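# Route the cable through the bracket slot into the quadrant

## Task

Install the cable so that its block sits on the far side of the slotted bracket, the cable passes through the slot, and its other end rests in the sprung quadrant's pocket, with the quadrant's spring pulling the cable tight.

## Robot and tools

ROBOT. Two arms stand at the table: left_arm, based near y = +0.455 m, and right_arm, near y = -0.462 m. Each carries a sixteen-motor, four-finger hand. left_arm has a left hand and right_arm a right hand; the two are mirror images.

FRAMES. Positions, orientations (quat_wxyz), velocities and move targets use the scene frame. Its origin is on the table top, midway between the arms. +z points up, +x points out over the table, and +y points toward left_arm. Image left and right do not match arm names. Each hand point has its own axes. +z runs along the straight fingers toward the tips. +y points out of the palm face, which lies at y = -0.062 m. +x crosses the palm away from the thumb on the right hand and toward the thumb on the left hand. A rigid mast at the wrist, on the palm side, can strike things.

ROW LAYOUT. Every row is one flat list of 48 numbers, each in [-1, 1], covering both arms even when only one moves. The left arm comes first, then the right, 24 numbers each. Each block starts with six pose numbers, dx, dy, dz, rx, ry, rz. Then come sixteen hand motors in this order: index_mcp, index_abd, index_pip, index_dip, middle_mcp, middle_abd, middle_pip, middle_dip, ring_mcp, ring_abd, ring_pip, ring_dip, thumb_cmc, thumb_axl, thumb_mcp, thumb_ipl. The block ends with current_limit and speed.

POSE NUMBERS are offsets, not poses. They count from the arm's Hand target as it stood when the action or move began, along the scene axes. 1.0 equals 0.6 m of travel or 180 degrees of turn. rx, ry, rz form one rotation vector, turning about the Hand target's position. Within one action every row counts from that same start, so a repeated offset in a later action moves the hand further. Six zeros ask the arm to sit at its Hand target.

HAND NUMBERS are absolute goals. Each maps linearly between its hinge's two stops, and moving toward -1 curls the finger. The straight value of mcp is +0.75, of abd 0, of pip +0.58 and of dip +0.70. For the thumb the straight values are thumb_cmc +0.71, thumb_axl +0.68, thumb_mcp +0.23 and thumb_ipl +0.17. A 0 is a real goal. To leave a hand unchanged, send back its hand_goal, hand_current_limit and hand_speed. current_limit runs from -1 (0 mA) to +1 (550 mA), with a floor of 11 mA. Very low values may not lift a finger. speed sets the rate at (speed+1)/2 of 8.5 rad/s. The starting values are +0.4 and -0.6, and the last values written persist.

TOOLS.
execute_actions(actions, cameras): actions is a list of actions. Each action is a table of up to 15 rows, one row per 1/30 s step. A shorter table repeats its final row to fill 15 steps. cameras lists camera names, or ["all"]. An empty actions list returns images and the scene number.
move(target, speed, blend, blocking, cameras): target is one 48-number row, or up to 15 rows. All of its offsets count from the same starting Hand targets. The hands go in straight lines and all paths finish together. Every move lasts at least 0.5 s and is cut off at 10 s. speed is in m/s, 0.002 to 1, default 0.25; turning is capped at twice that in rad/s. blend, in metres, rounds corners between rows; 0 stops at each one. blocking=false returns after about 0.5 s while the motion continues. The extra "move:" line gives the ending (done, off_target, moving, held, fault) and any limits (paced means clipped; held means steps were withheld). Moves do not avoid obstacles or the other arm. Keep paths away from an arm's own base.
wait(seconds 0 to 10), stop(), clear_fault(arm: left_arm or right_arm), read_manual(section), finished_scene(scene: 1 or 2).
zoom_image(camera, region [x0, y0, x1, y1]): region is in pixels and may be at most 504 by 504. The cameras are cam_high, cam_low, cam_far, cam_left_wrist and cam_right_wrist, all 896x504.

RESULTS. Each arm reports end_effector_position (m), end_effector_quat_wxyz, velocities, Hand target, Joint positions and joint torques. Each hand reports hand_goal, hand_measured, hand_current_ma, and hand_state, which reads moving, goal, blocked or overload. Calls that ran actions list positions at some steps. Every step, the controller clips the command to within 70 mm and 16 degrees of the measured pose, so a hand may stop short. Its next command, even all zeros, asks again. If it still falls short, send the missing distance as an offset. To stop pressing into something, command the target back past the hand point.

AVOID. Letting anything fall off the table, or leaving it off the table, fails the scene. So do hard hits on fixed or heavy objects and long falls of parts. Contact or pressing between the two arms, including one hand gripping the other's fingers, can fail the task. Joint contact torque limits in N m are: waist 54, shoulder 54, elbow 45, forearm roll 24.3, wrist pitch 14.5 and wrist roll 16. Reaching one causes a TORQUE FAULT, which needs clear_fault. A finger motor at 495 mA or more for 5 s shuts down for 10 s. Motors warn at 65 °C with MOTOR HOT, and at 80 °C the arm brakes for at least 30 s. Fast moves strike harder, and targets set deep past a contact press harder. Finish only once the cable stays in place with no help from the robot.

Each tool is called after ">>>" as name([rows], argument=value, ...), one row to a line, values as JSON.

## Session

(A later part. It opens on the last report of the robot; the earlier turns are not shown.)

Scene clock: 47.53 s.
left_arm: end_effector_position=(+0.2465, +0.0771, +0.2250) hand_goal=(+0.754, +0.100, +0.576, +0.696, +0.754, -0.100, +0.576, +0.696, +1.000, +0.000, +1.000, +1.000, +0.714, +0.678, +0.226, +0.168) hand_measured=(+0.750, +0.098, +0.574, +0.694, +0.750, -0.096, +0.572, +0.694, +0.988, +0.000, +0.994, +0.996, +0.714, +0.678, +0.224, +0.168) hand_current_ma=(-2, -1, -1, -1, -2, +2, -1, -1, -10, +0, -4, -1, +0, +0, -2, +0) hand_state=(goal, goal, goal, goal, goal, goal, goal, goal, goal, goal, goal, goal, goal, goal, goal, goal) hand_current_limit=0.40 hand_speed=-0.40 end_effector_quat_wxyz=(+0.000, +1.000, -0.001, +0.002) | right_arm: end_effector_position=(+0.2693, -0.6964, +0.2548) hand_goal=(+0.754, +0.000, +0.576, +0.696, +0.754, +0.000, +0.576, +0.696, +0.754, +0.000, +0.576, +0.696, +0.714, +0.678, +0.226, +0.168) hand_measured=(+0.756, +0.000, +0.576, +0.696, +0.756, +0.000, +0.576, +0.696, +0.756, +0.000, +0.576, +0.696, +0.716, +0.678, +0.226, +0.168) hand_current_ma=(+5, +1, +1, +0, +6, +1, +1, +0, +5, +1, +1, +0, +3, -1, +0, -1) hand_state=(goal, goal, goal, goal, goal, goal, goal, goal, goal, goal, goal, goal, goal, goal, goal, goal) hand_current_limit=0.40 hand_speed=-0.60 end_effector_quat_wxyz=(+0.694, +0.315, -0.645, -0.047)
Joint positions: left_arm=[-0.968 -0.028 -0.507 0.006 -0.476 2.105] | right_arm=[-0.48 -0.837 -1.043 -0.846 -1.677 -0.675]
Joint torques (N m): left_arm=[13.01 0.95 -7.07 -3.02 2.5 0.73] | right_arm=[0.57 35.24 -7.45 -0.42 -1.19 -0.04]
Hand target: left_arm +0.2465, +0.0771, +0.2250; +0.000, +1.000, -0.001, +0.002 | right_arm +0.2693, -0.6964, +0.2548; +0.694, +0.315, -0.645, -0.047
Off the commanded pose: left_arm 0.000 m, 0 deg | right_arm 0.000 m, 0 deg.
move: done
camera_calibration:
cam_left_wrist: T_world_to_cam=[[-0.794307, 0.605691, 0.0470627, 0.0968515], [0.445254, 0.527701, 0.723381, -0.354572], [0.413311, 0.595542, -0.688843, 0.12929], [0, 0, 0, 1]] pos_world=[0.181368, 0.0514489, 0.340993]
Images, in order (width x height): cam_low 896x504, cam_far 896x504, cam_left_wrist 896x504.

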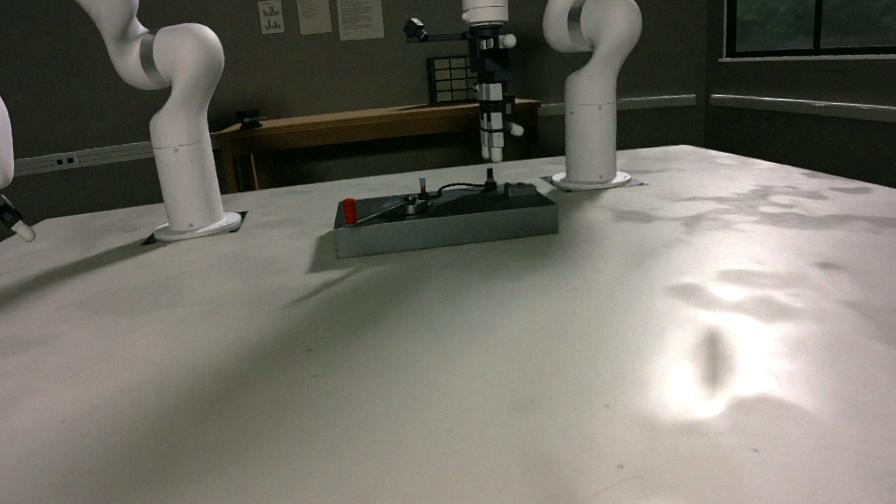

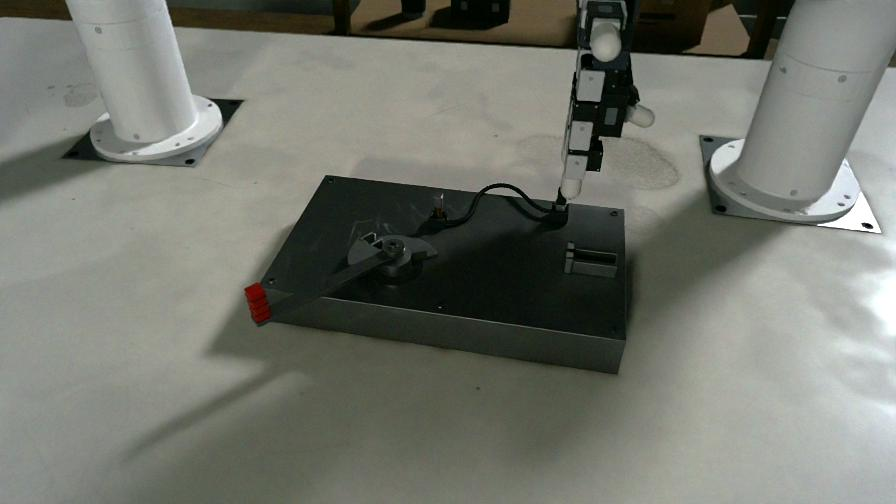

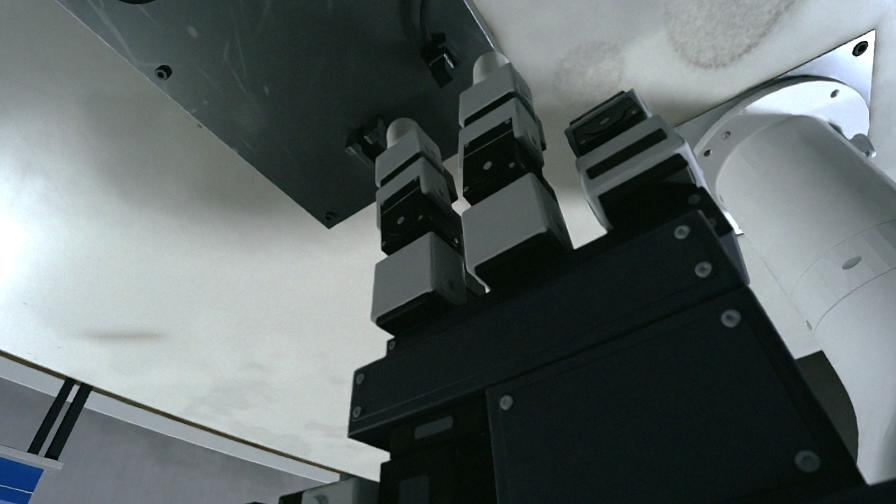

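>>> move(target=[-0.0017,-0.0035,-0.0533,0,0,0,0.754,0.1,0.576,0.696,0.754,-0.1,0.576,0.696,1,0,1,1,0.714,0.678,0.226,0.168,0.4,-0.4,0,0,0,0,0,0,0.754,0,0.576,0.696,0.754,0,0.576,0.696,0.754,0,0.576,0.696,0.714,0.678,0.226,0.168,0.4,-0.6], cameras=["cam_far","cam_low","cam_left_wrist"], speed=0.08)

>>> zoom_image(camera="cam_left_wrist", region=[350, 0, 550, 200])

>>> zoom_image(camera="cam_low", region=[420, 100, 560, 220])

>>> zoom_image(camera="cam_far", region=[500, 110, 640, 250])

Scene clock: 51.47 s.
left_arm: end_effector_position=(+0.2455, +0.0750, +0.1930) hand_goal=(+0.754, +0.100, +0.576, +0.696, +0.754, -0.100, +0.576, +0.696, +1.000, +0.000, +1.000, +1.000, +0.714, +0.678, +0.226, +0.168) hand_measured=(+0.750, +0.098, +0.574, +0.694, +0.750, -0.096, +0.572, +0.694, +0.988, +0.000, +0.994, +0.996, +0.714, +0.678, +0.224, +0.168) hand_current_ma=(-2, -1, -1, -1, -2, +2, -1, -1, -10, +0, -4, -1, +0, +0, -2, +0) hand_state=(goal, goal, goal, goal, goal, goal, goal, goal, goal, goal, goal, goal, goal, goal, goal, goal) hand_current_limit=0.40 hand_speed=-0.40 end_effector_quat_wxyz=(+0.000, +1.000, -0.001, +0.002) | right_arm: end_effector_position=(+0.2693, -0.6964, +0.2548) hand_goal=(+0.754, +0.000, +0.576, +0.696, +0.754, +0.000, +0.576, +0.696, +0.754, +0.000, +0.576, +0.696, +0.714, +0.678, +0.226, +0.168) hand_measured=(+0.756, +0.000, +0.576, +0.696, +0.756, +0.000, +0.576, +0.696, +0.756, +0.000, +0.576, +0.696, +0.716, +0.678, +0.226, +0.168) hand_current_ma=(+5, +1, +1, +0, +6, +1, +1, +0, +5, +1, +1, +0, +3, -1, +0, -1) hand_state=(goal, goal, goal, goal, goal, goal, goal, goal, goal, goal, goal, goal, goal, goal, goal, goal) hand_current_limit=0.40 hand_speed=-0.60 end_effector_quat_wxyz=(+0.694, +0.315, -0.645, -0.047)
Joint positions: left_arm=[-0.974 -0.11 -0.494 0.007 -0.382 2.098] | right_arm=[-0.48 -0.837 -1.043 -0.846 -1.677 -0.675]
Joint torques (N m): left_arm=[-11.55 1.55 -9.45 3.28 2.68 -1.06] | right_arm=[-0.49 35.59 -7.57 -0.4 -1.15 -0.06]
Hand target: left_arm +0.2455, +0.0750, +0.1930; +0.000, +1.000, -0.001, +0.002 | right_arm +0.2693, -0.6964, +0.2548; +0.694, +0.315, -0.645, -0.047
Off the commanded pose: left_arm 0.000 m, 0 deg | right_arm 0.000 m, 0 deg.
move: done
camera_calibration:
cam_left_wrist: T_world_to_cam=[[-0.794397, 0.605567, 0.0471306, 0.0987805], [0.445246, 0.527789, 0.723323, -0.329836], [0.413145, 0.59559, -0.6889, 0.108827], [0, 0, 0, 1]] pos_world=[0.180368, 0.0494489, 0.308893]
Images, in order (width x height): cam_low 896x504, cam_far 896x504, cam_left_wrist 896x504.

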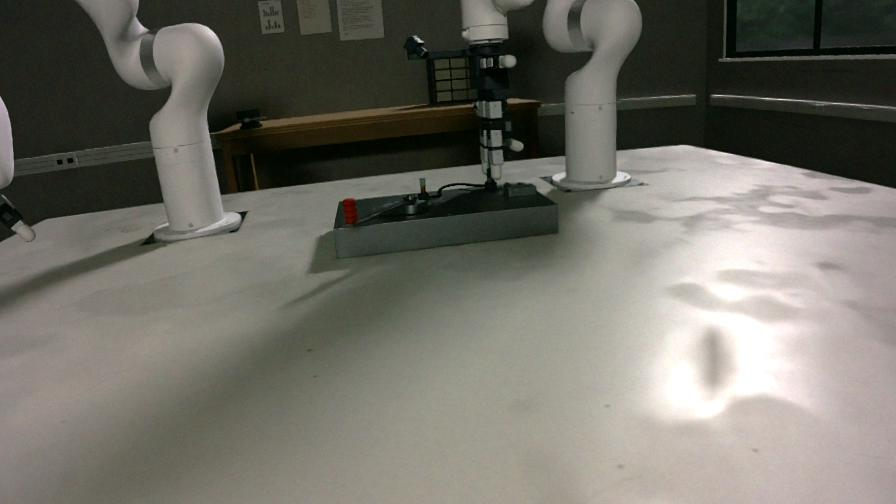

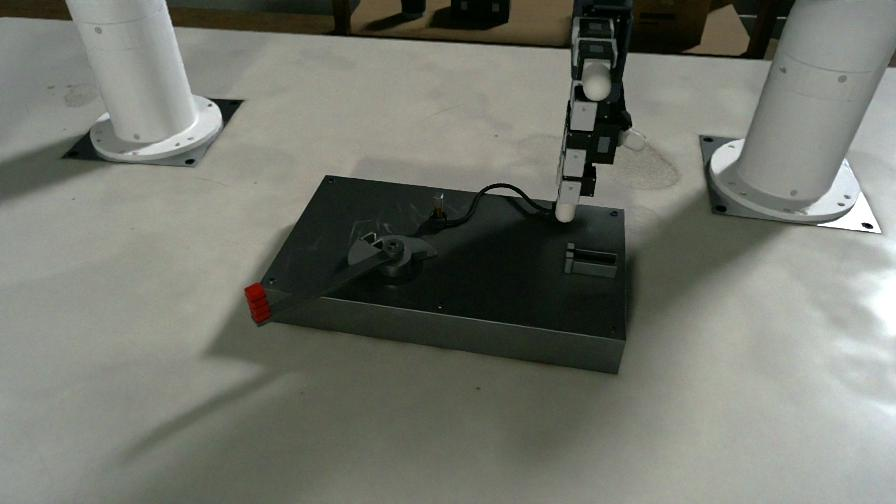

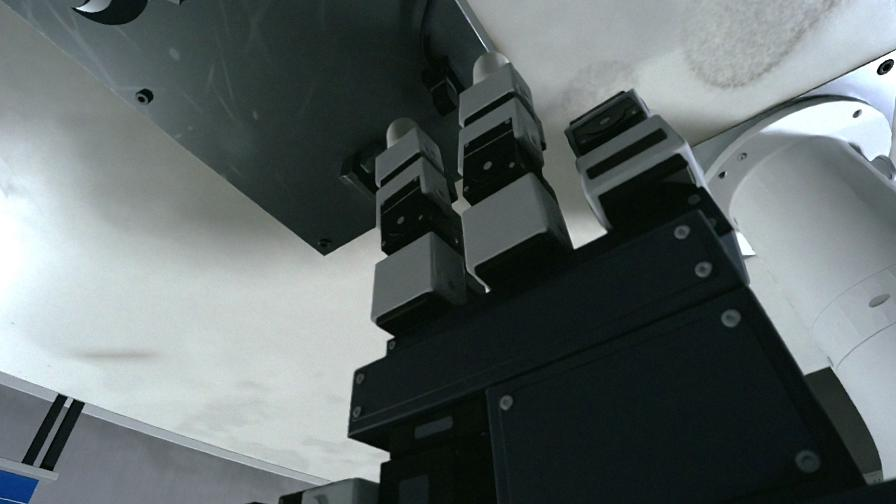

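Scaled by 2.520 from the camera's 896x504 image, which has a finer 1280x720 frame.

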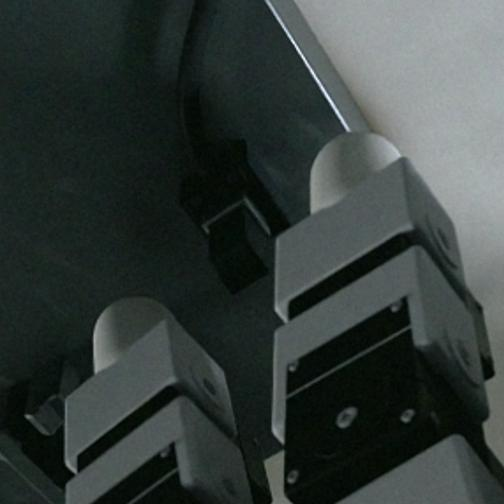

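Scaled by 3.600 from the camera's 896x504 image, which has a finer 1280x720 frame.

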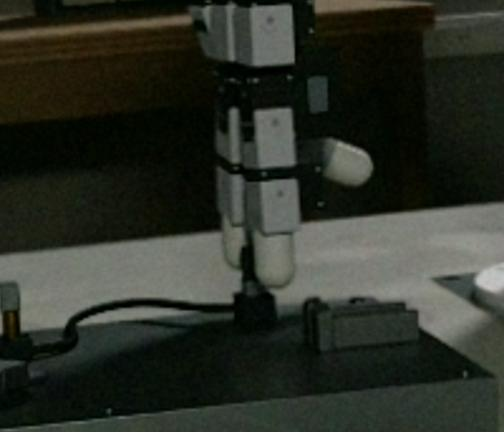

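Scaled by 3.600 from the camera's 896x504 image, which has a finer 1280x720 frame.

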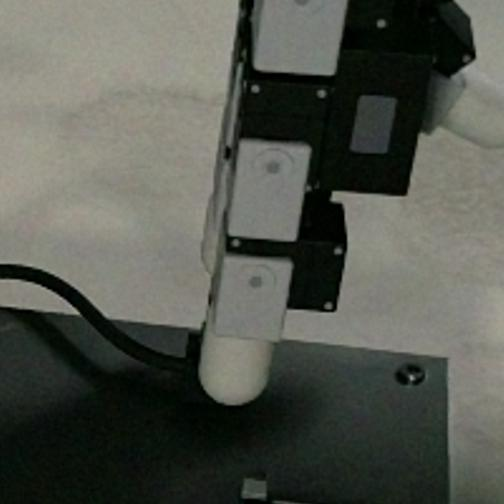

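>>> move(target=[0,-0.005,0,0,0,0,0.754,0.1,0.576,0.696,0.754,-0.1,0.576,0.696,1,0,1,1,0.714,0.678,0.226,0.168,0.4,-0.4,0,0,0,0,0,0,0.754,0,0.576,0.696,0.754,0,0.576,0.696,0.754,0,0.576,0.696,0.714,0.678,0.226,0.168,0.4,-0.6], speed=0.05)

>>> move(target=[0,0,0,0,0,0,0.754,-0.12,0.576,0.696,0.754,0.12,0.576,0.696,1,0,1,1,0.714,0.678,0.226,0.168,0.4,-0.8,0,0,0,0,0,0,0.754,0,0.576,0.696,0.754,0,0.576,0.696,0.754,0,0.576,0.696,0.714,0.678,0.226,0.168,0.4,-0.6], speed=0.05, cameras=["cam_far","cam_low","cam_left_wrist"])

>>> zoom_image(camera="cam_left_wrist", region=[350, 0, 550, 200])

>>> zoom_image(camera="cam_low", region=[420, 100, 560, 220])

Scene clock: 53.27 s.
left_arm: end_effector_position=(+0.2455, +0.0720, +0.1930) hand_goal=(+0.754, +0.100, +0.576, +0.696, +0.754, -0.100, +0.576, +0.696, +1.000, +0.000, +1.000, +1.000, +0.714, +0.678, +0.226, +0.168) hand_measured=(+0.750, +0.098, +0.574, +0.694, +0.750, -0.096, +0.572, +0.694, +0.988, +0.000, +0.994, +0.996, +0.714, +0.678, +0.224, +0.168) hand_current_ma=(-2, -1, -1, -1, -2, +2, -1, -1, -10, +0, -4, -1, +0, +0, -2, +0) hand_state=(goal, goal, goal, goal, goal, goal, goal, goal, goal, goal, goal, goal, goal, goal, goal, goal) hand_current_limit=0.40 hand_speed=-0.40 end_effector_quat_wxyz=(+0.000, +1.000, -0.001, +0.002) | right_arm: end_effector_position=(+0.2693, -0.6964, +0.2548) hand_goal=(+0.754, +0.000, +0.576, +0.696, +0.754, +0.000, +0.576, +0.696, +0.754, +0.000, +0.576, +0.696, +0.714, +0.678, +0.226, +0.168) hand_measured=(+0.756, +0.000, +0.576, +0.696, +0.756, +0.000, +0.576, +0.696, +0.756, +0.000, +0.576, +0.696, +0.716, +0.678, +0.226, +0.168) hand_current_ma=(+5, +1, +1, +0, +6, +1, +1, +0, +5, +1, +1, +0, +3, -1, +0, -1) hand_state=(goal, goal, goal, goal, goal, goal, goal, goal, goal, goal, goal, goal, goal, goal, goal, goal) hand_current_limit=0.40 hand_speed=-0.60 end_effector_quat_wxyz=(+0.694, +0.315, -0.645, -0.047)
Joint positions: left_arm=[-0.978 -0.116 -0.501 0.007 -0.382 2.094] | right_arm=[-0.48 -0.837 -1.043 -0.846 -1.677 -0.675]
Joint torques (N m): left_arm=[-13.92 1.75 -17.12 2.23 -2.21 -0.95] | right_arm=[-0.39 35.25 -7.33 -0.54 -1.22 -0.05]
Hand target: left_arm +0.2455, +0.0720, +0.1930; +0.000, +1.000, -0.001, +0.002 | right_arm +0.2693, -0.6964, +0.2548; +0.694, +0.315, -0.645, -0.047
Off the commanded pose: left_arm 0.000 m, 0 deg | right_arm 0.000 m, 0 deg.
move: done

Scene clock: 53.77 s.
left_arm: end_effector_position=(+0.2455, +0.0720, +0.1930) hand_goal=(+0.754, -0.120, +0.576, +0.696, +0.754, +0.120, +0.576, +0.696, +1.000, +0.000, +1.000, +1.000, +0.714, +0.678, +0.226, +0.168) hand_measured=(+0.752, -0.082, +0.574, +0.694, +0.750, +0.080, +0.572, +0.694, +0.988, +0.000, +0.994, +0.996, +0.714, +0.678, +0.224, +0.168) hand_current_ma=(-1, +47, -1, -1, -2, -50, -1, -1, -10, +0, -4, -1, +0, +0, -2, +0) hand_state=(goal, blocked, goal, goal, goal, blocked, goal, goal, goal, goal, goal, goal, goal, goal, goal, goal) hand_current_limit=0.40 hand_speed=-0.80 end_effector_quat_wxyz=(+0.000, +1.000, -0.001, +0.002) | right_arm: end_effector_position=(+0.2693, -0.6964, +0.2548) hand_goal=(+0.754, +0.000, +0.576, +0.696, +0.754, +0.000, +0.576, +0.696, +0.754, +0.000, +0.576, +0.696, +0.714, +0.678, +0.226, +0.168) hand_measured=(+0.756, +0.000, +0.576, +0.696, +0.756, +0.000, +0.576, +0.696, +0.756, +0.000, +0.576, +0.696, +0.716, +0.678, +0.226, +0.168) hand_current_ma=(+5, +1, +1, +0, +6, +1, +1, +0, +5, +1, +1, +0, +3, -1, +0, -1) hand_state=(goal, goal, goal, goal, goal, goal, goal, goal, goal, goal, goal, goal, goal, goal, goal, goal) hand_current_limit=0.40 hand_speed=-0.60 end_effector_quat_wxyz=(+0.694, +0.315, -0.645, -0.047)
Joint positions: left_arm=[-0.978 -0.116 -0.501 0.007 -0.383 2.093] | right_arm=[-0.48 -0.837 -1.043 -0.846 -1.677 -0.675]
Joint torques (N m): left_arm=[-13.34 2.48 -16.94 2.44 -2.26 -0.96] | right_arm=[-0.36 35.78 -7.92 -0.28 -1.06 -0.09]
Hand target: left_arm +0.2455, +0.0720, +0.1930; +0.000, +1.000, -0.001, +0.002 | right_arm +0.2693, -0.6964, +0.2548; +0.694, +0.315, -0.645, -0.047
Off the commanded pose: left_arm 0.000 m, 0 deg | right_arm 0.000 m, 0 deg.
move: done
camera_calibration:
cam_left_wrist: T_world_to_cam=[[-0.794365, 0.605614, 0.047076, 0.100667], [0.445227, 0.527762, 0.723353, -0.328205], [0.413228, 0.595566, -0.688872, 0.110651], [0, 0, 0, 1]] pos_world=[0.180368, 0.0463489, 0.308893]
Images, in order (width x height): cam_low 896x504, cam_far 896x504, cam_left_wrist 896x504.

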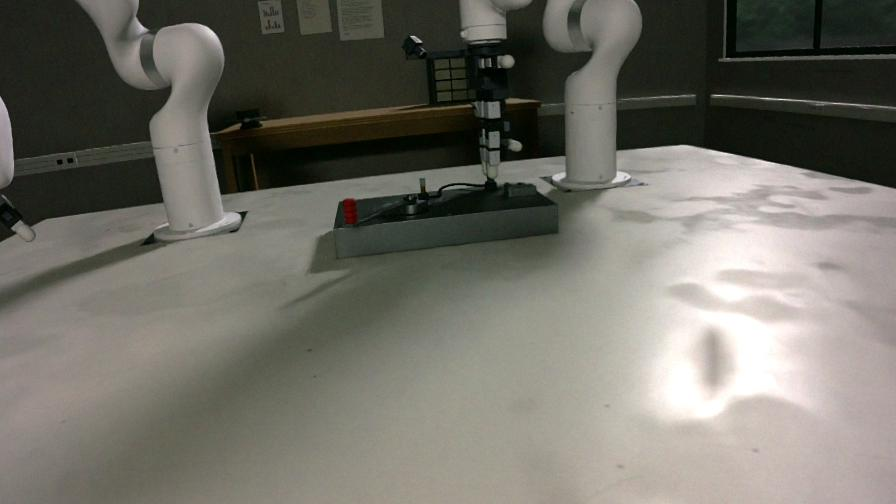

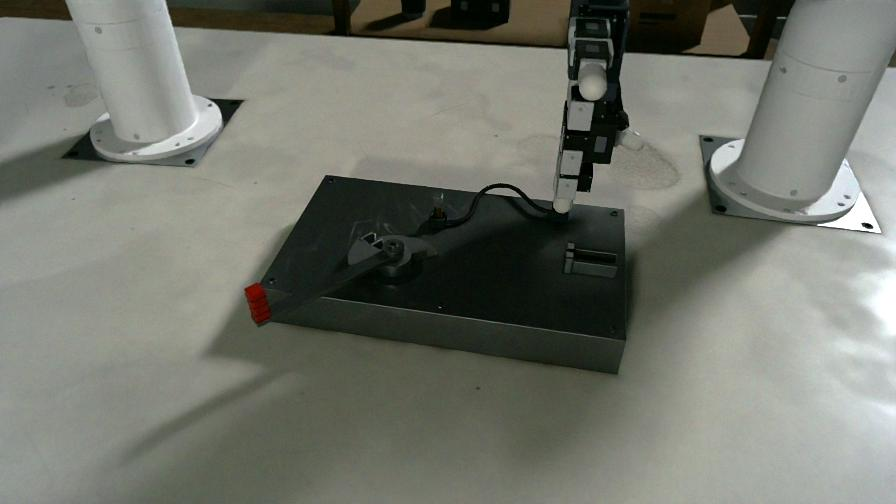

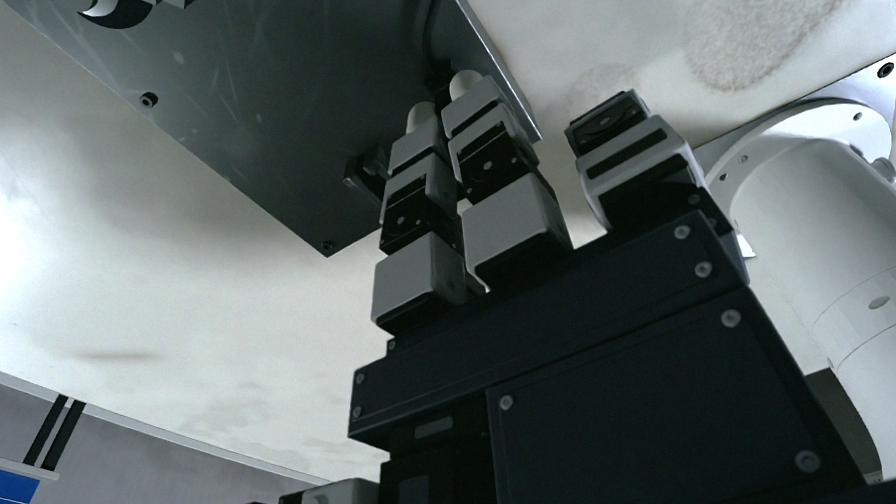

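Scaled by 2.520 from the camera's 896x504 image, which has a finer 1280x720 frame.

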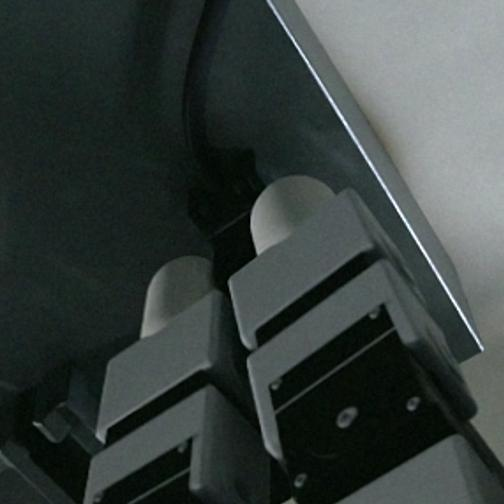

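Scaled by 3.600 from the camera's 896x504 image, which has a finer 1280x720 frame.

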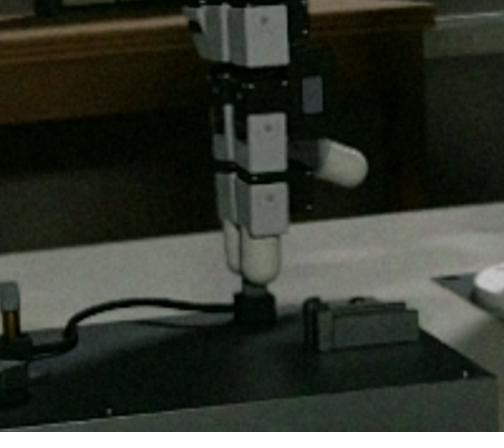

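>>> move([
  [0,0,0,0,0,0,0.754,-0.36,0.576,0.696,0.754,0.36,0.576,0.696,1,0,1,1,0.714,0.678,0.226,0.168,0.45,-0.8,0,0,0,0,0,0,0.754,0,0.576,0.696,0.754,0,0.576,0.696,0.754,0,0.576,0.696,0.714,0.678,0.226,0.168,0.4,-0.6],
  [0,0,0.0667,0,0,0,0.754,-0.36,0.576,0.696,0.754,0.36,0.576,0.696,1,0,1,1,0.714,0.678,0.226,0.168,0.45,-0.8,0,0,0,0,0,0,0.754,0,0.576,0.696,0.754,0,0.576,0.696,0.754,0,0.576,0.696,0.714,0.678,0.226,0.168,0.4,-0.6],
], speed=0.05, cameras=["cam_far","cam_low","cam_left_wrist"])

>>> zoom_image(camera="cam_left_wrist", region=[350, 0, 550, 200])

>>> zoom_image(camera="cam_low", region=[420, 100, 560, 220])

>>> zoom_image(camera="cam_far", region=[500, 110, 640, 250])

Scene clock: 56.57 s.
left_arm: end_effector_position=(+0.2455, +0.0720, +0.2329) hand_goal=(+0.754, -0.360, +0.576, +0.696, +0.754, +0.360, +0.576, +0.696, +1.000, +0.000, +1.000, +1.000, +0.714, +0.678, +0.226, +0.168) hand_measured=(+0.754, -0.090, +0.576, +0.694, +0.750, +0.084, +0.572, +0.694, +0.988, +0.000, +0.994, +0.996, +0.714, +0.678, +0.224, +0.168) hand_current_ma=(+0, +399, +0, +0, -2, -399, -1, -1, -10, +0, -4, -1, +0, +0, -2, +0) hand_state=(goal, blocked, goal, goal, goal, blocked, goal, goal, goal, goal, goal, goal, goal, goal, goal, goal) hand_current_limit=0.45 hand_speed=-0.80 end_effector_quat_wxyz=(+0.000, +1.000, -0.001, +0.002) | right_arm: end_effector_position=(+0.2693, -0.6964, +0.2548) hand_goal=(+0.754, +0.000, +0.576, +0.696, +0.754, +0.000, +0.576, +0.696, +0.754, +0.000, +0.576, +0.696, +0.714, +0.678, +0.226, +0.168) hand_measured=(+0.756, +0.000, +0.576, +0.696, +0.756, +0.000, +0.576, +0.696, +0.756, +0.000, +0.576, +0.696, +0.716, +0.678, +0.226, +0.168) hand_current_ma=(+5, +1, +1, +0, +6, +1, +1, +0, +5, +1, +1, +0, +3, -1, +0, -1) hand_state=(goal, goal, goal, goal, goal, goal, goal, goal, goal, goal, goal, goal, goal, goal, goal, goal) hand_current_limit=0.40 hand_speed=-0.60 end_effector_quat_wxyz=(+0.694, +0.315, -0.645, -0.047)
Joint positions: left_arm=[-0.978 -0.02 -0.522 0.005 -0.5 2.095] | right_arm=[-0.48 -0.837 -1.043 -0.846 -1.677 -0.675]
Joint torques (N m): left_arm=[-10.36 22.8 -17.14 -3.68 -2.32 0.8] | right_arm=[0.67 35.19 -7.77 -0.4 -1.14 -0.03]
Hand target: left_arm +0.2455, +0.0720, +0.2330; +0.000, +1.000, -0.001, +0.002 | right_arm +0.2693, -0.6964, +0.2548; +0.694, +0.315, -0.645, -0.047
Off the commanded pose: left_arm 0.000 m, 0 deg | right_arm 0.000 m, 0 deg.
move: done
camera_calibration:
cam_left_wrist: T_world_to_cam=[[-0.794365, 0.605614, 0.047076, 0.0987837], [0.445227, 0.527762, 0.723353, -0.357139], [0.413228, 0.595566, -0.688872, 0.138206], [0, 0, 0, 1]] pos_world=[0.180368, 0.0463489, 0.348893]
Images, in order (width x height): cam_low 896x504, cam_far 896x504, cam_left_wrist 896x504.

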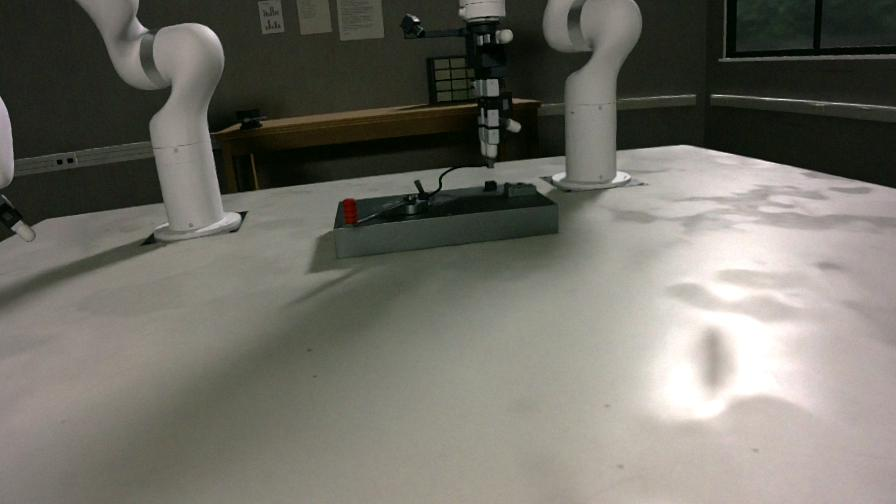

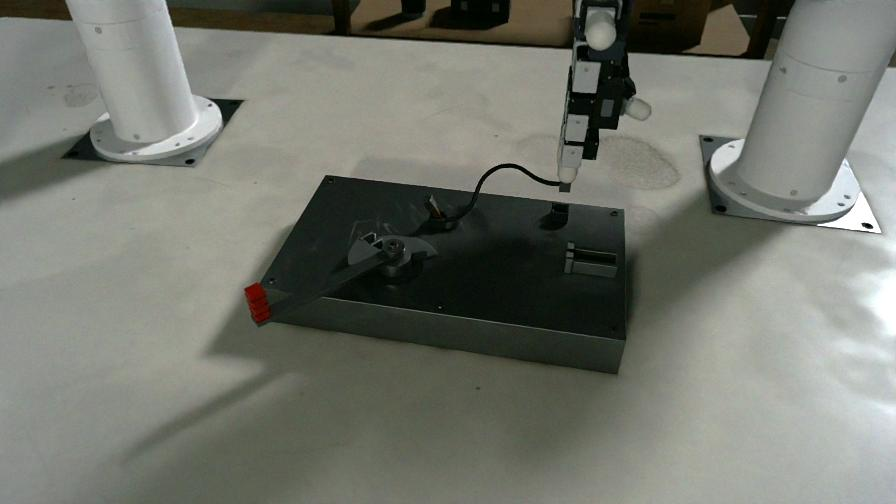

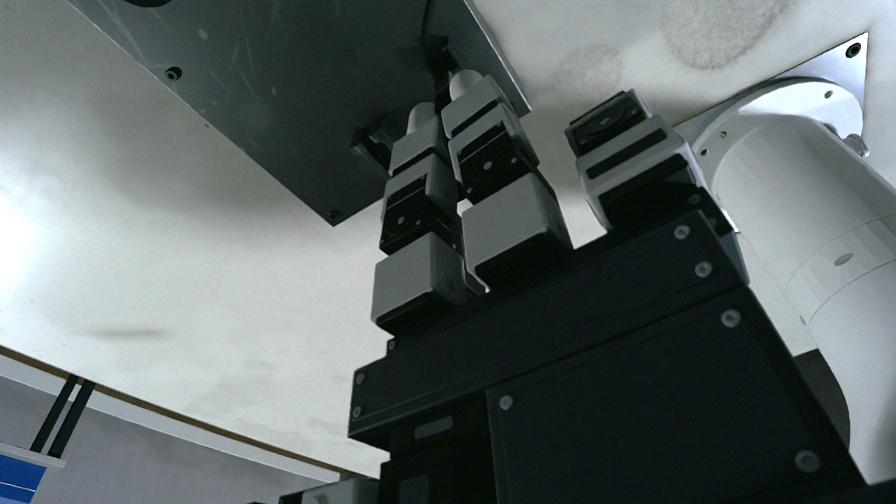

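Scaled by 2.520 from the camera's 896x504 image, which has a finer 1280x720 frame.

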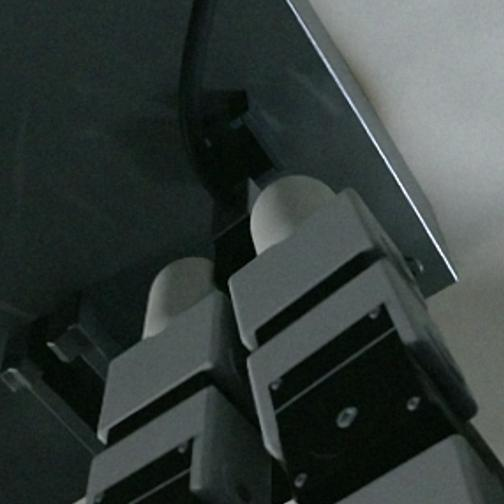

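Scaled by 3.600 from the camera's 896x504 image, which has a finer 1280x720 frame.

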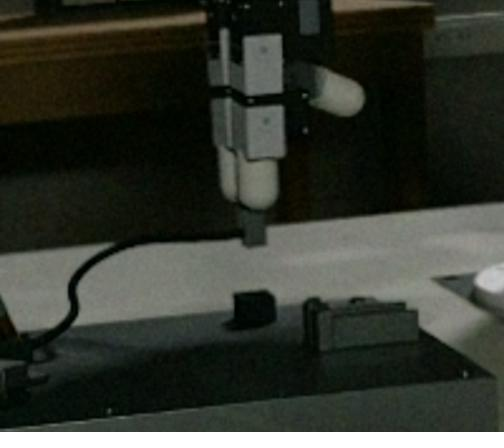

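Scaled by 3.600 from the camera's 896x504 image, which has a finer 1280x720 frame.

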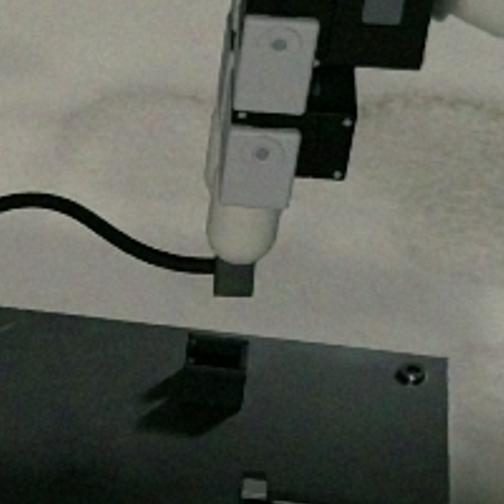

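>>> zoom_image(camera="cam_left_wrist", region=[330, 90, 430, 190])

>>> zoom_image(camera="cam_far", region=[540, 220, 640, 300])

>>> zoom_image(camera="cam_low", region=[480, 160, 570, 220])

Scaled by 5.040 from the camera's 896x504 image, which has a finer 1280x720 frame.

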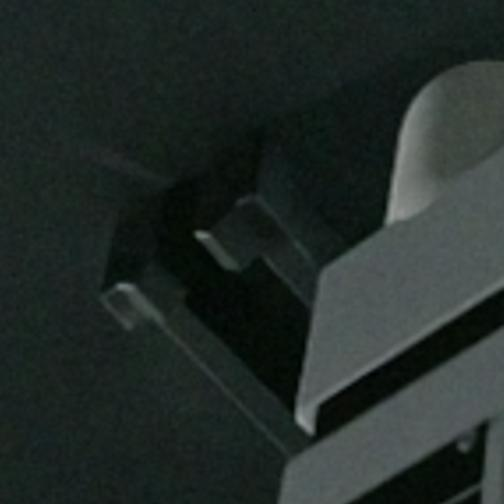

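Scaled by 5.040 from the camera's 896x504 image, which has a finer 1280x720 frame.

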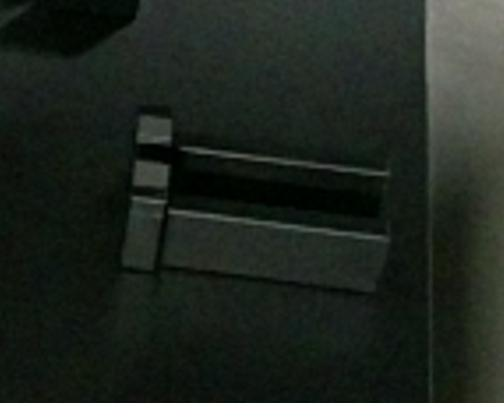

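Scaled by 5.600 from the camera's 896x504 image, which has a finer 1280x720 frame.

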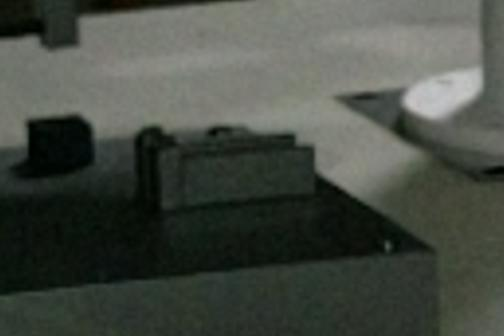

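>>> move(target=[0.139,0.0467,-0.0133,0,0,0,0.754,-0.36,0.576,0.696,0.754,0.36,0.576,0.696,1,0,1,1,0.714,0.678,0.226,0.168,0.45,-0.8,0,0,0,0,0,0,0.754,0,0.576,0.696,0.754,0,0.576,0.696,0.754,0,0.576,0.696,0.714,0.678,0.226,0.168,0.4,-0.6], speed=0.08, cameras=["cam_far","cam_low","cam_left_wrist"])

>>> zoom_image(camera="cam_left_wrist", region=[350, 0, 550, 200])

>>> zoom_image(camera="cam_low", region=[440, 100, 580, 220])

>>> zoom_image(camera="cam_far", region=[520, 150, 660, 290])

Scene clock: 65.83 s.
left_arm: end_effector_position=(+0.3288, +0.1000, +0.2250) hand_goal=(+0.754, -0.360, +0.576, +0.696, +0.754, +0.360, +0.576, +0.696, +1.000, +0.000, +1.000, +1.000, +0.714, +0.678, +0.226, +0.168) hand_measured=(+0.750, -0.090, +0.576, +0.694, +0.752, +0.084, +0.574, +0.694, +0.988, +0.000, +0.994, +0.996, +0.714, +0.678, +0.224, +0.168) hand_current_ma=(-1, +399, +0, +0, -1, -399, -1, -1, -10, +0, -4, -1, +0, +0, -2, +0) hand_state=(goal, blocked, goal, goal, goal, blocked, goal, goal, goal, goal, goal, goal, goal, goal, goal, goal) hand_current_limit=0.45 hand_speed=-0.80 end_effector_quat_wxyz=(+0.000, +1.000, -0.001, +0.002) | right_arm: end_effector_position=(+0.2693, -0.6964, +0.2548) hand_goal=(+0.754, +0.000, +0.576, +0.696, +0.754, +0.000, +0.576, +0.696, +0.754, +0.000, +0.576, +0.696, +0.714, +0.678, +0.226, +0.168) hand_measured=(+0.756, +0.000, +0.576, +0.696, +0.756, +0.000, +0.576, +0.696, +0.756, +0.000, +0.576, +0.696, +0.716, +0.678, +0.226, +0.168) hand_current_ma=(+5, +1, +1, +0, +6, +1, +1, +0, +5, +1, +1, +0, +3, -1, +0, -1) hand_state=(goal, goal, goal, goal, goal, goal, goal, goal, goal, goal, goal, goal, goal, goal, goal, goal) hand_current_limit=0.40 hand_speed=-0.60 end_effector_quat_wxyz=(+0.694, +0.315, -0.645, -0.047)
Joint positions: left_arm=[-0.744 -0.105 -0.589 0.004 -0.482 2.33] | right_arm=[-0.48 -0.837 -1.043 -0.846 -1.677 -0.675]
Joint torques (N m): left_arm=[12.68 3.07 -17.89 -3.26 2.59 0.75] | right_arm=[0.23 35.74 -7.39 -0.57 -1.25 -0.01]
Hand target: left_arm +0.3289, +0.1000, +0.2250; +0.000, +1.000, -0.001, +0.002 | right_arm +0.2693, -0.6964, +0.2548; +0.694, +0.315, -0.645, -0.047
Off the commanded pose: left_arm 0.000 m, 0 deg | right_arm 0.000 m, 0 deg.
move: done
camera_calibration:
cam_left_wrist: T_world_to_cam=[[-0.794402, 0.60557, 0.0470157, 0.148482], [0.445161, 0.527813, 0.723357, -0.403321], [0.413228, 0.595565, -0.688872, 0.0816248], [0, 0, 0, 1]] pos_world=[0.263768, 0.0743488, 0.340993]
Images, in order (width x height): cam_low 896x504, cam_far 896x504, cam_left_wrist 896x504.

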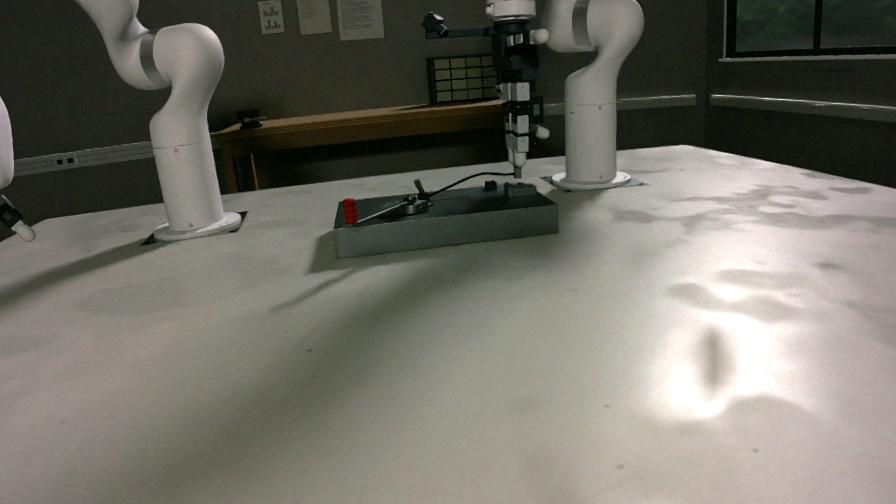

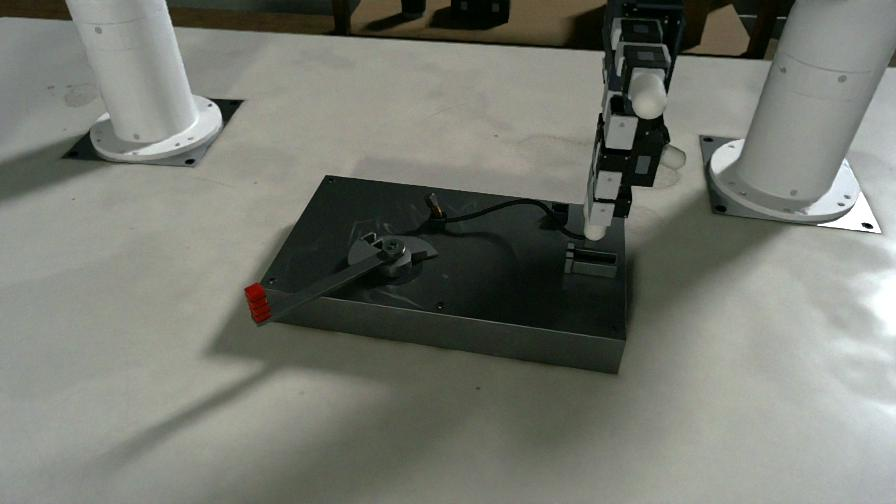

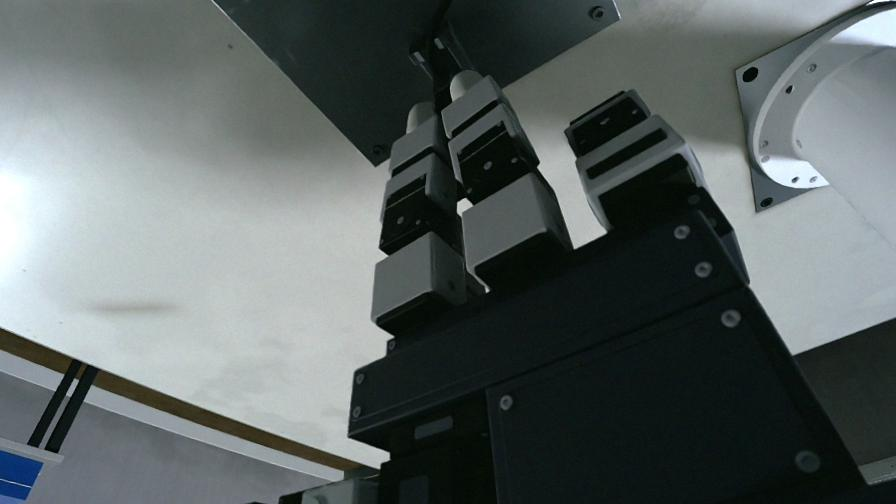

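Scaled by 2.520 from the camera's 896x504 image, which has a finer 1280x720 frame.

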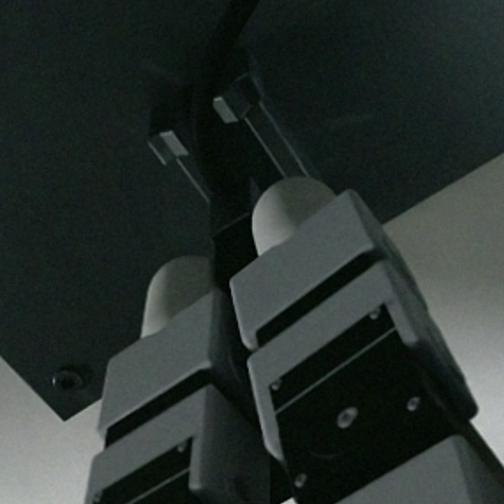

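Scaled by 3.600 from the camera's 896x504 image, which has a finer 1280x720 frame.

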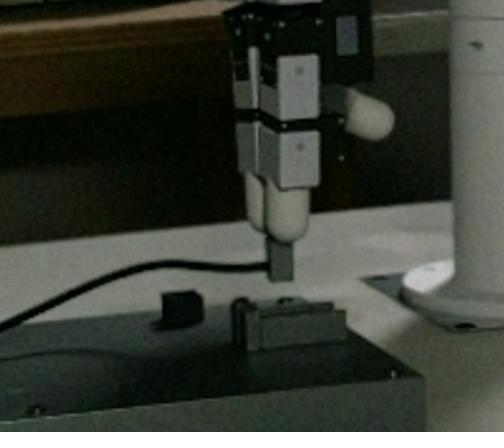

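Scaled by 3.600 from the camera's 896x504 image, which has a finer 1280x720 frame.

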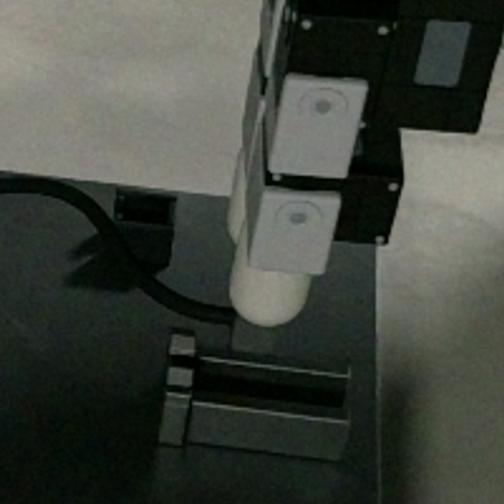

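>>> move(target=[0.0012,-0.005,-0.0417,0,0,0,0.754,-0.36,0.576,0.696,0.754,0.36,0.576,0.696,1,0,1,1,0.714,0.678,0.226,0.168,0.45,-0.8,0,0,0,0,0,0,0.754,0,0.576,0.696,0.754,0,0.576,0.696,0.754,0,0.576,0.696,0.714,0.678,0.226,0.168,0.4,-0.6], speed=0.05, cameras=["cam_far","cam_low","cam_left_wrist"])

>>> zoom_image(camera="cam_left_wrist", region=[370, 0, 490, 120])

>>> zoom_image(camera="cam_low", region=[480, 140, 560, 220])

>>> zoom_image(camera="cam_far", region=[540, 200, 640, 300])

Scene clock: 68.97 s.
left_arm: end_effector_position=(+0.3296, +0.0970, +0.2000) hand_goal=(+0.754, -0.360, +0.576, +0.696, +0.754, +0.360, +0.576, +0.696, +1.000, +0.000, +1.000, +1.000, +0.714, +0.678, +0.226, +0.168) hand_measured=(+0.748, -0.094, +0.574, +0.694, +0.760, +0.082, +0.578, +0.696, +0.988, +0.000, +0.994, +0.996, +0.714, +0.678, +0.224, +0.168) hand_current_ma=(-3, +399, +0, +0, +4, -399, +1, +0, -10, +0, -4, -1, +0, +0, -2, +0) hand_state=(goal, blocked, goal, goal, goal, blocked, goal, goal, goal, goal, goal, goal, goal, goal, goal, goal) hand_current_limit=0.45 hand_speed=-0.80 end_effector_quat_wxyz=(+0.000, +1.000, -0.001, +0.002) | right_arm: end_effector_position=(+0.2693, -0.6964, +0.2548) hand_goal=(+0.754, +0.000, +0.576, +0.696, +0.754, +0.000, +0.576, +0.696, +0.754, +0.000, +0.576, +0.696, +0.714, +0.678, +0.226, +0.168) hand_measured=(+0.756, +0.000, +0.576, +0.696, +0.756, +0.000, +0.576, +0.696, +0.756, +0.000, +0.576, +0.696, +0.716, +0.678, +0.226, +0.168) hand_current_ma=(+5, +1, +1, +0, +6, +1, +1, +0, +5, +1, +1, +0, +3, -1, +0, -1) hand_state=(goal, goal, goal, goal, goal, goal, goal, goal, goal, goal, goal, goal, goal, goal, goal, goal) hand_current_limit=0.40 hand_speed=-0.60 end_effector_quat_wxyz=(+0.694, +0.315, -0.645, -0.047)
Joint positions: left_arm=[-0.748 -0.167 -0.584 0.005 -0.414 2.325] | right_arm=[-0.48 -0.837 -1.043 -0.846 -1.677 -0.675]
Joint torques (N m): left_arm=[-12.56 1.46 -6.33 2.99 2.99 -1.04] | right_arm=[-0.23 35.31 -7.02 -0.26 -1.33 0.05]
Hand target: left_arm +0.3296, +0.0970, +0.2000; +0.000, +1.000, -0.001, +0.002 | right_arm +0.2693, -0.6964, +0.2548; +0.694, +0.315, -0.645, -0.047
Off the commanded pose: left_arm 0.000 m, 0 deg | right_arm 0.000 m, 0 deg.
move: done
camera_calibration:
cam_left_wrist: T_world_to_cam=[[-0.794397, 0.605567, 0.0471306, 0.151932], [0.445246, 0.527789, 0.723323, -0.384028], [0.413145, 0.59559, -0.6889, 0.0658698], [0, 0, 0, 1]] pos_world=[0.264468, 0.0714489, 0.315993]
Images, in order (width x height): cam_low 896x504, cam_far 896x504, cam_left_wrist 896x504.

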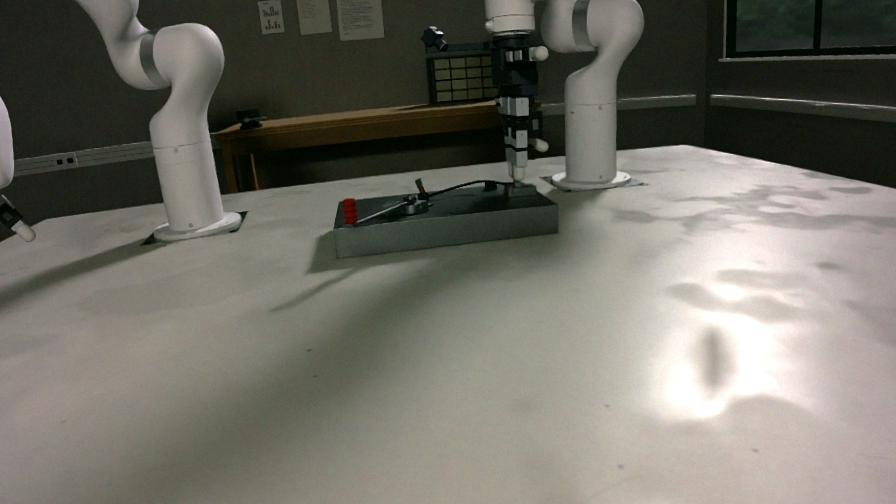

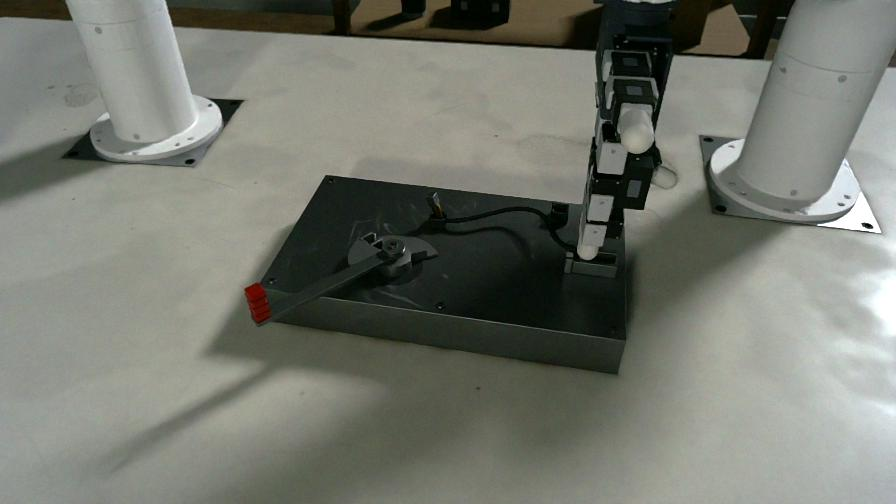

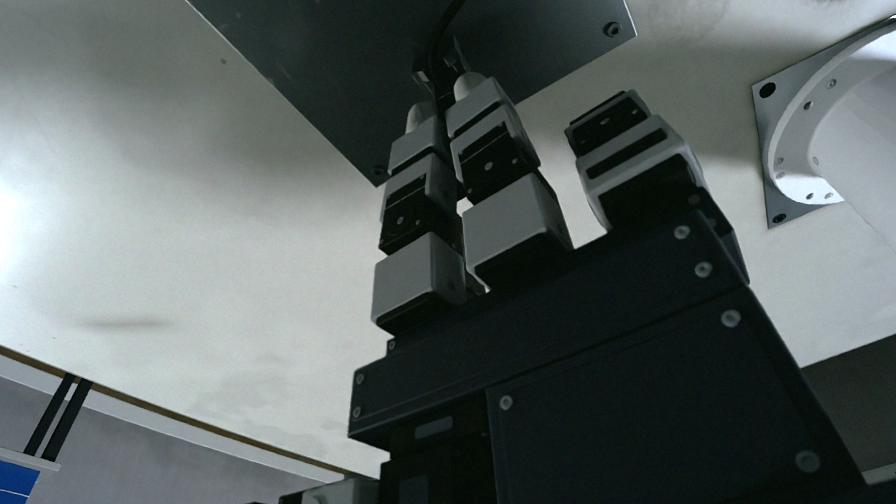

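Scaled by 4.200 from the camera's 896x504 image, which has a finer 1280x720 frame.

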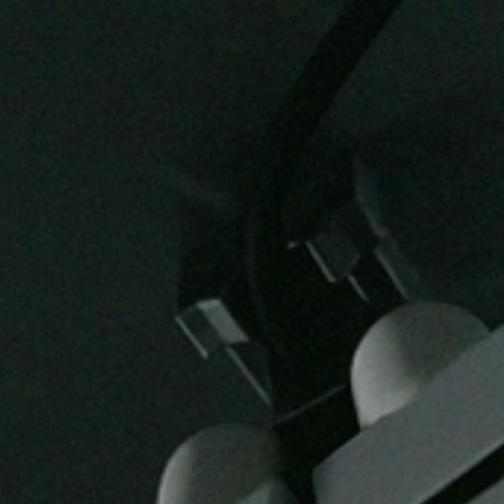

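Scaled by 6.300 from the camera's 896x504 image, which has a finer 1280x720 frame.

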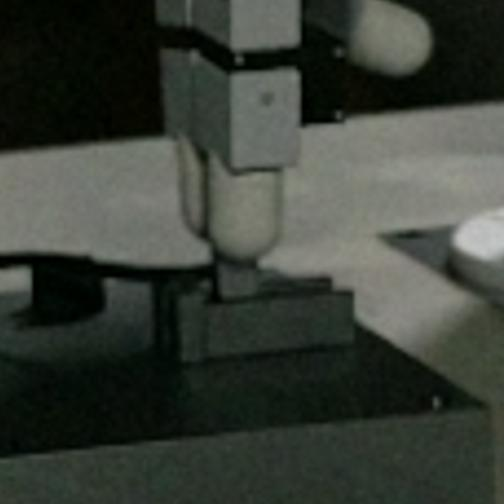

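Scaled by 5.040 from the camera's 896x504 image, which has a finer 1280x720 frame.

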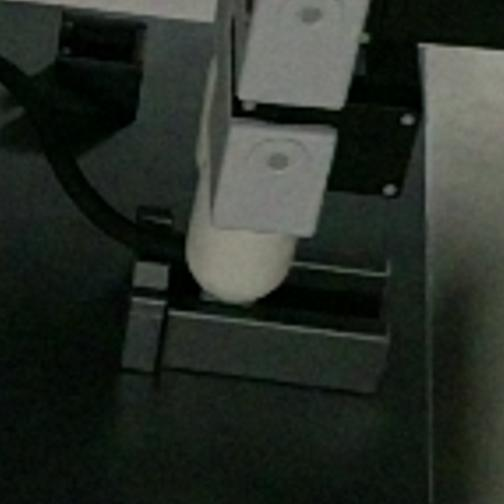

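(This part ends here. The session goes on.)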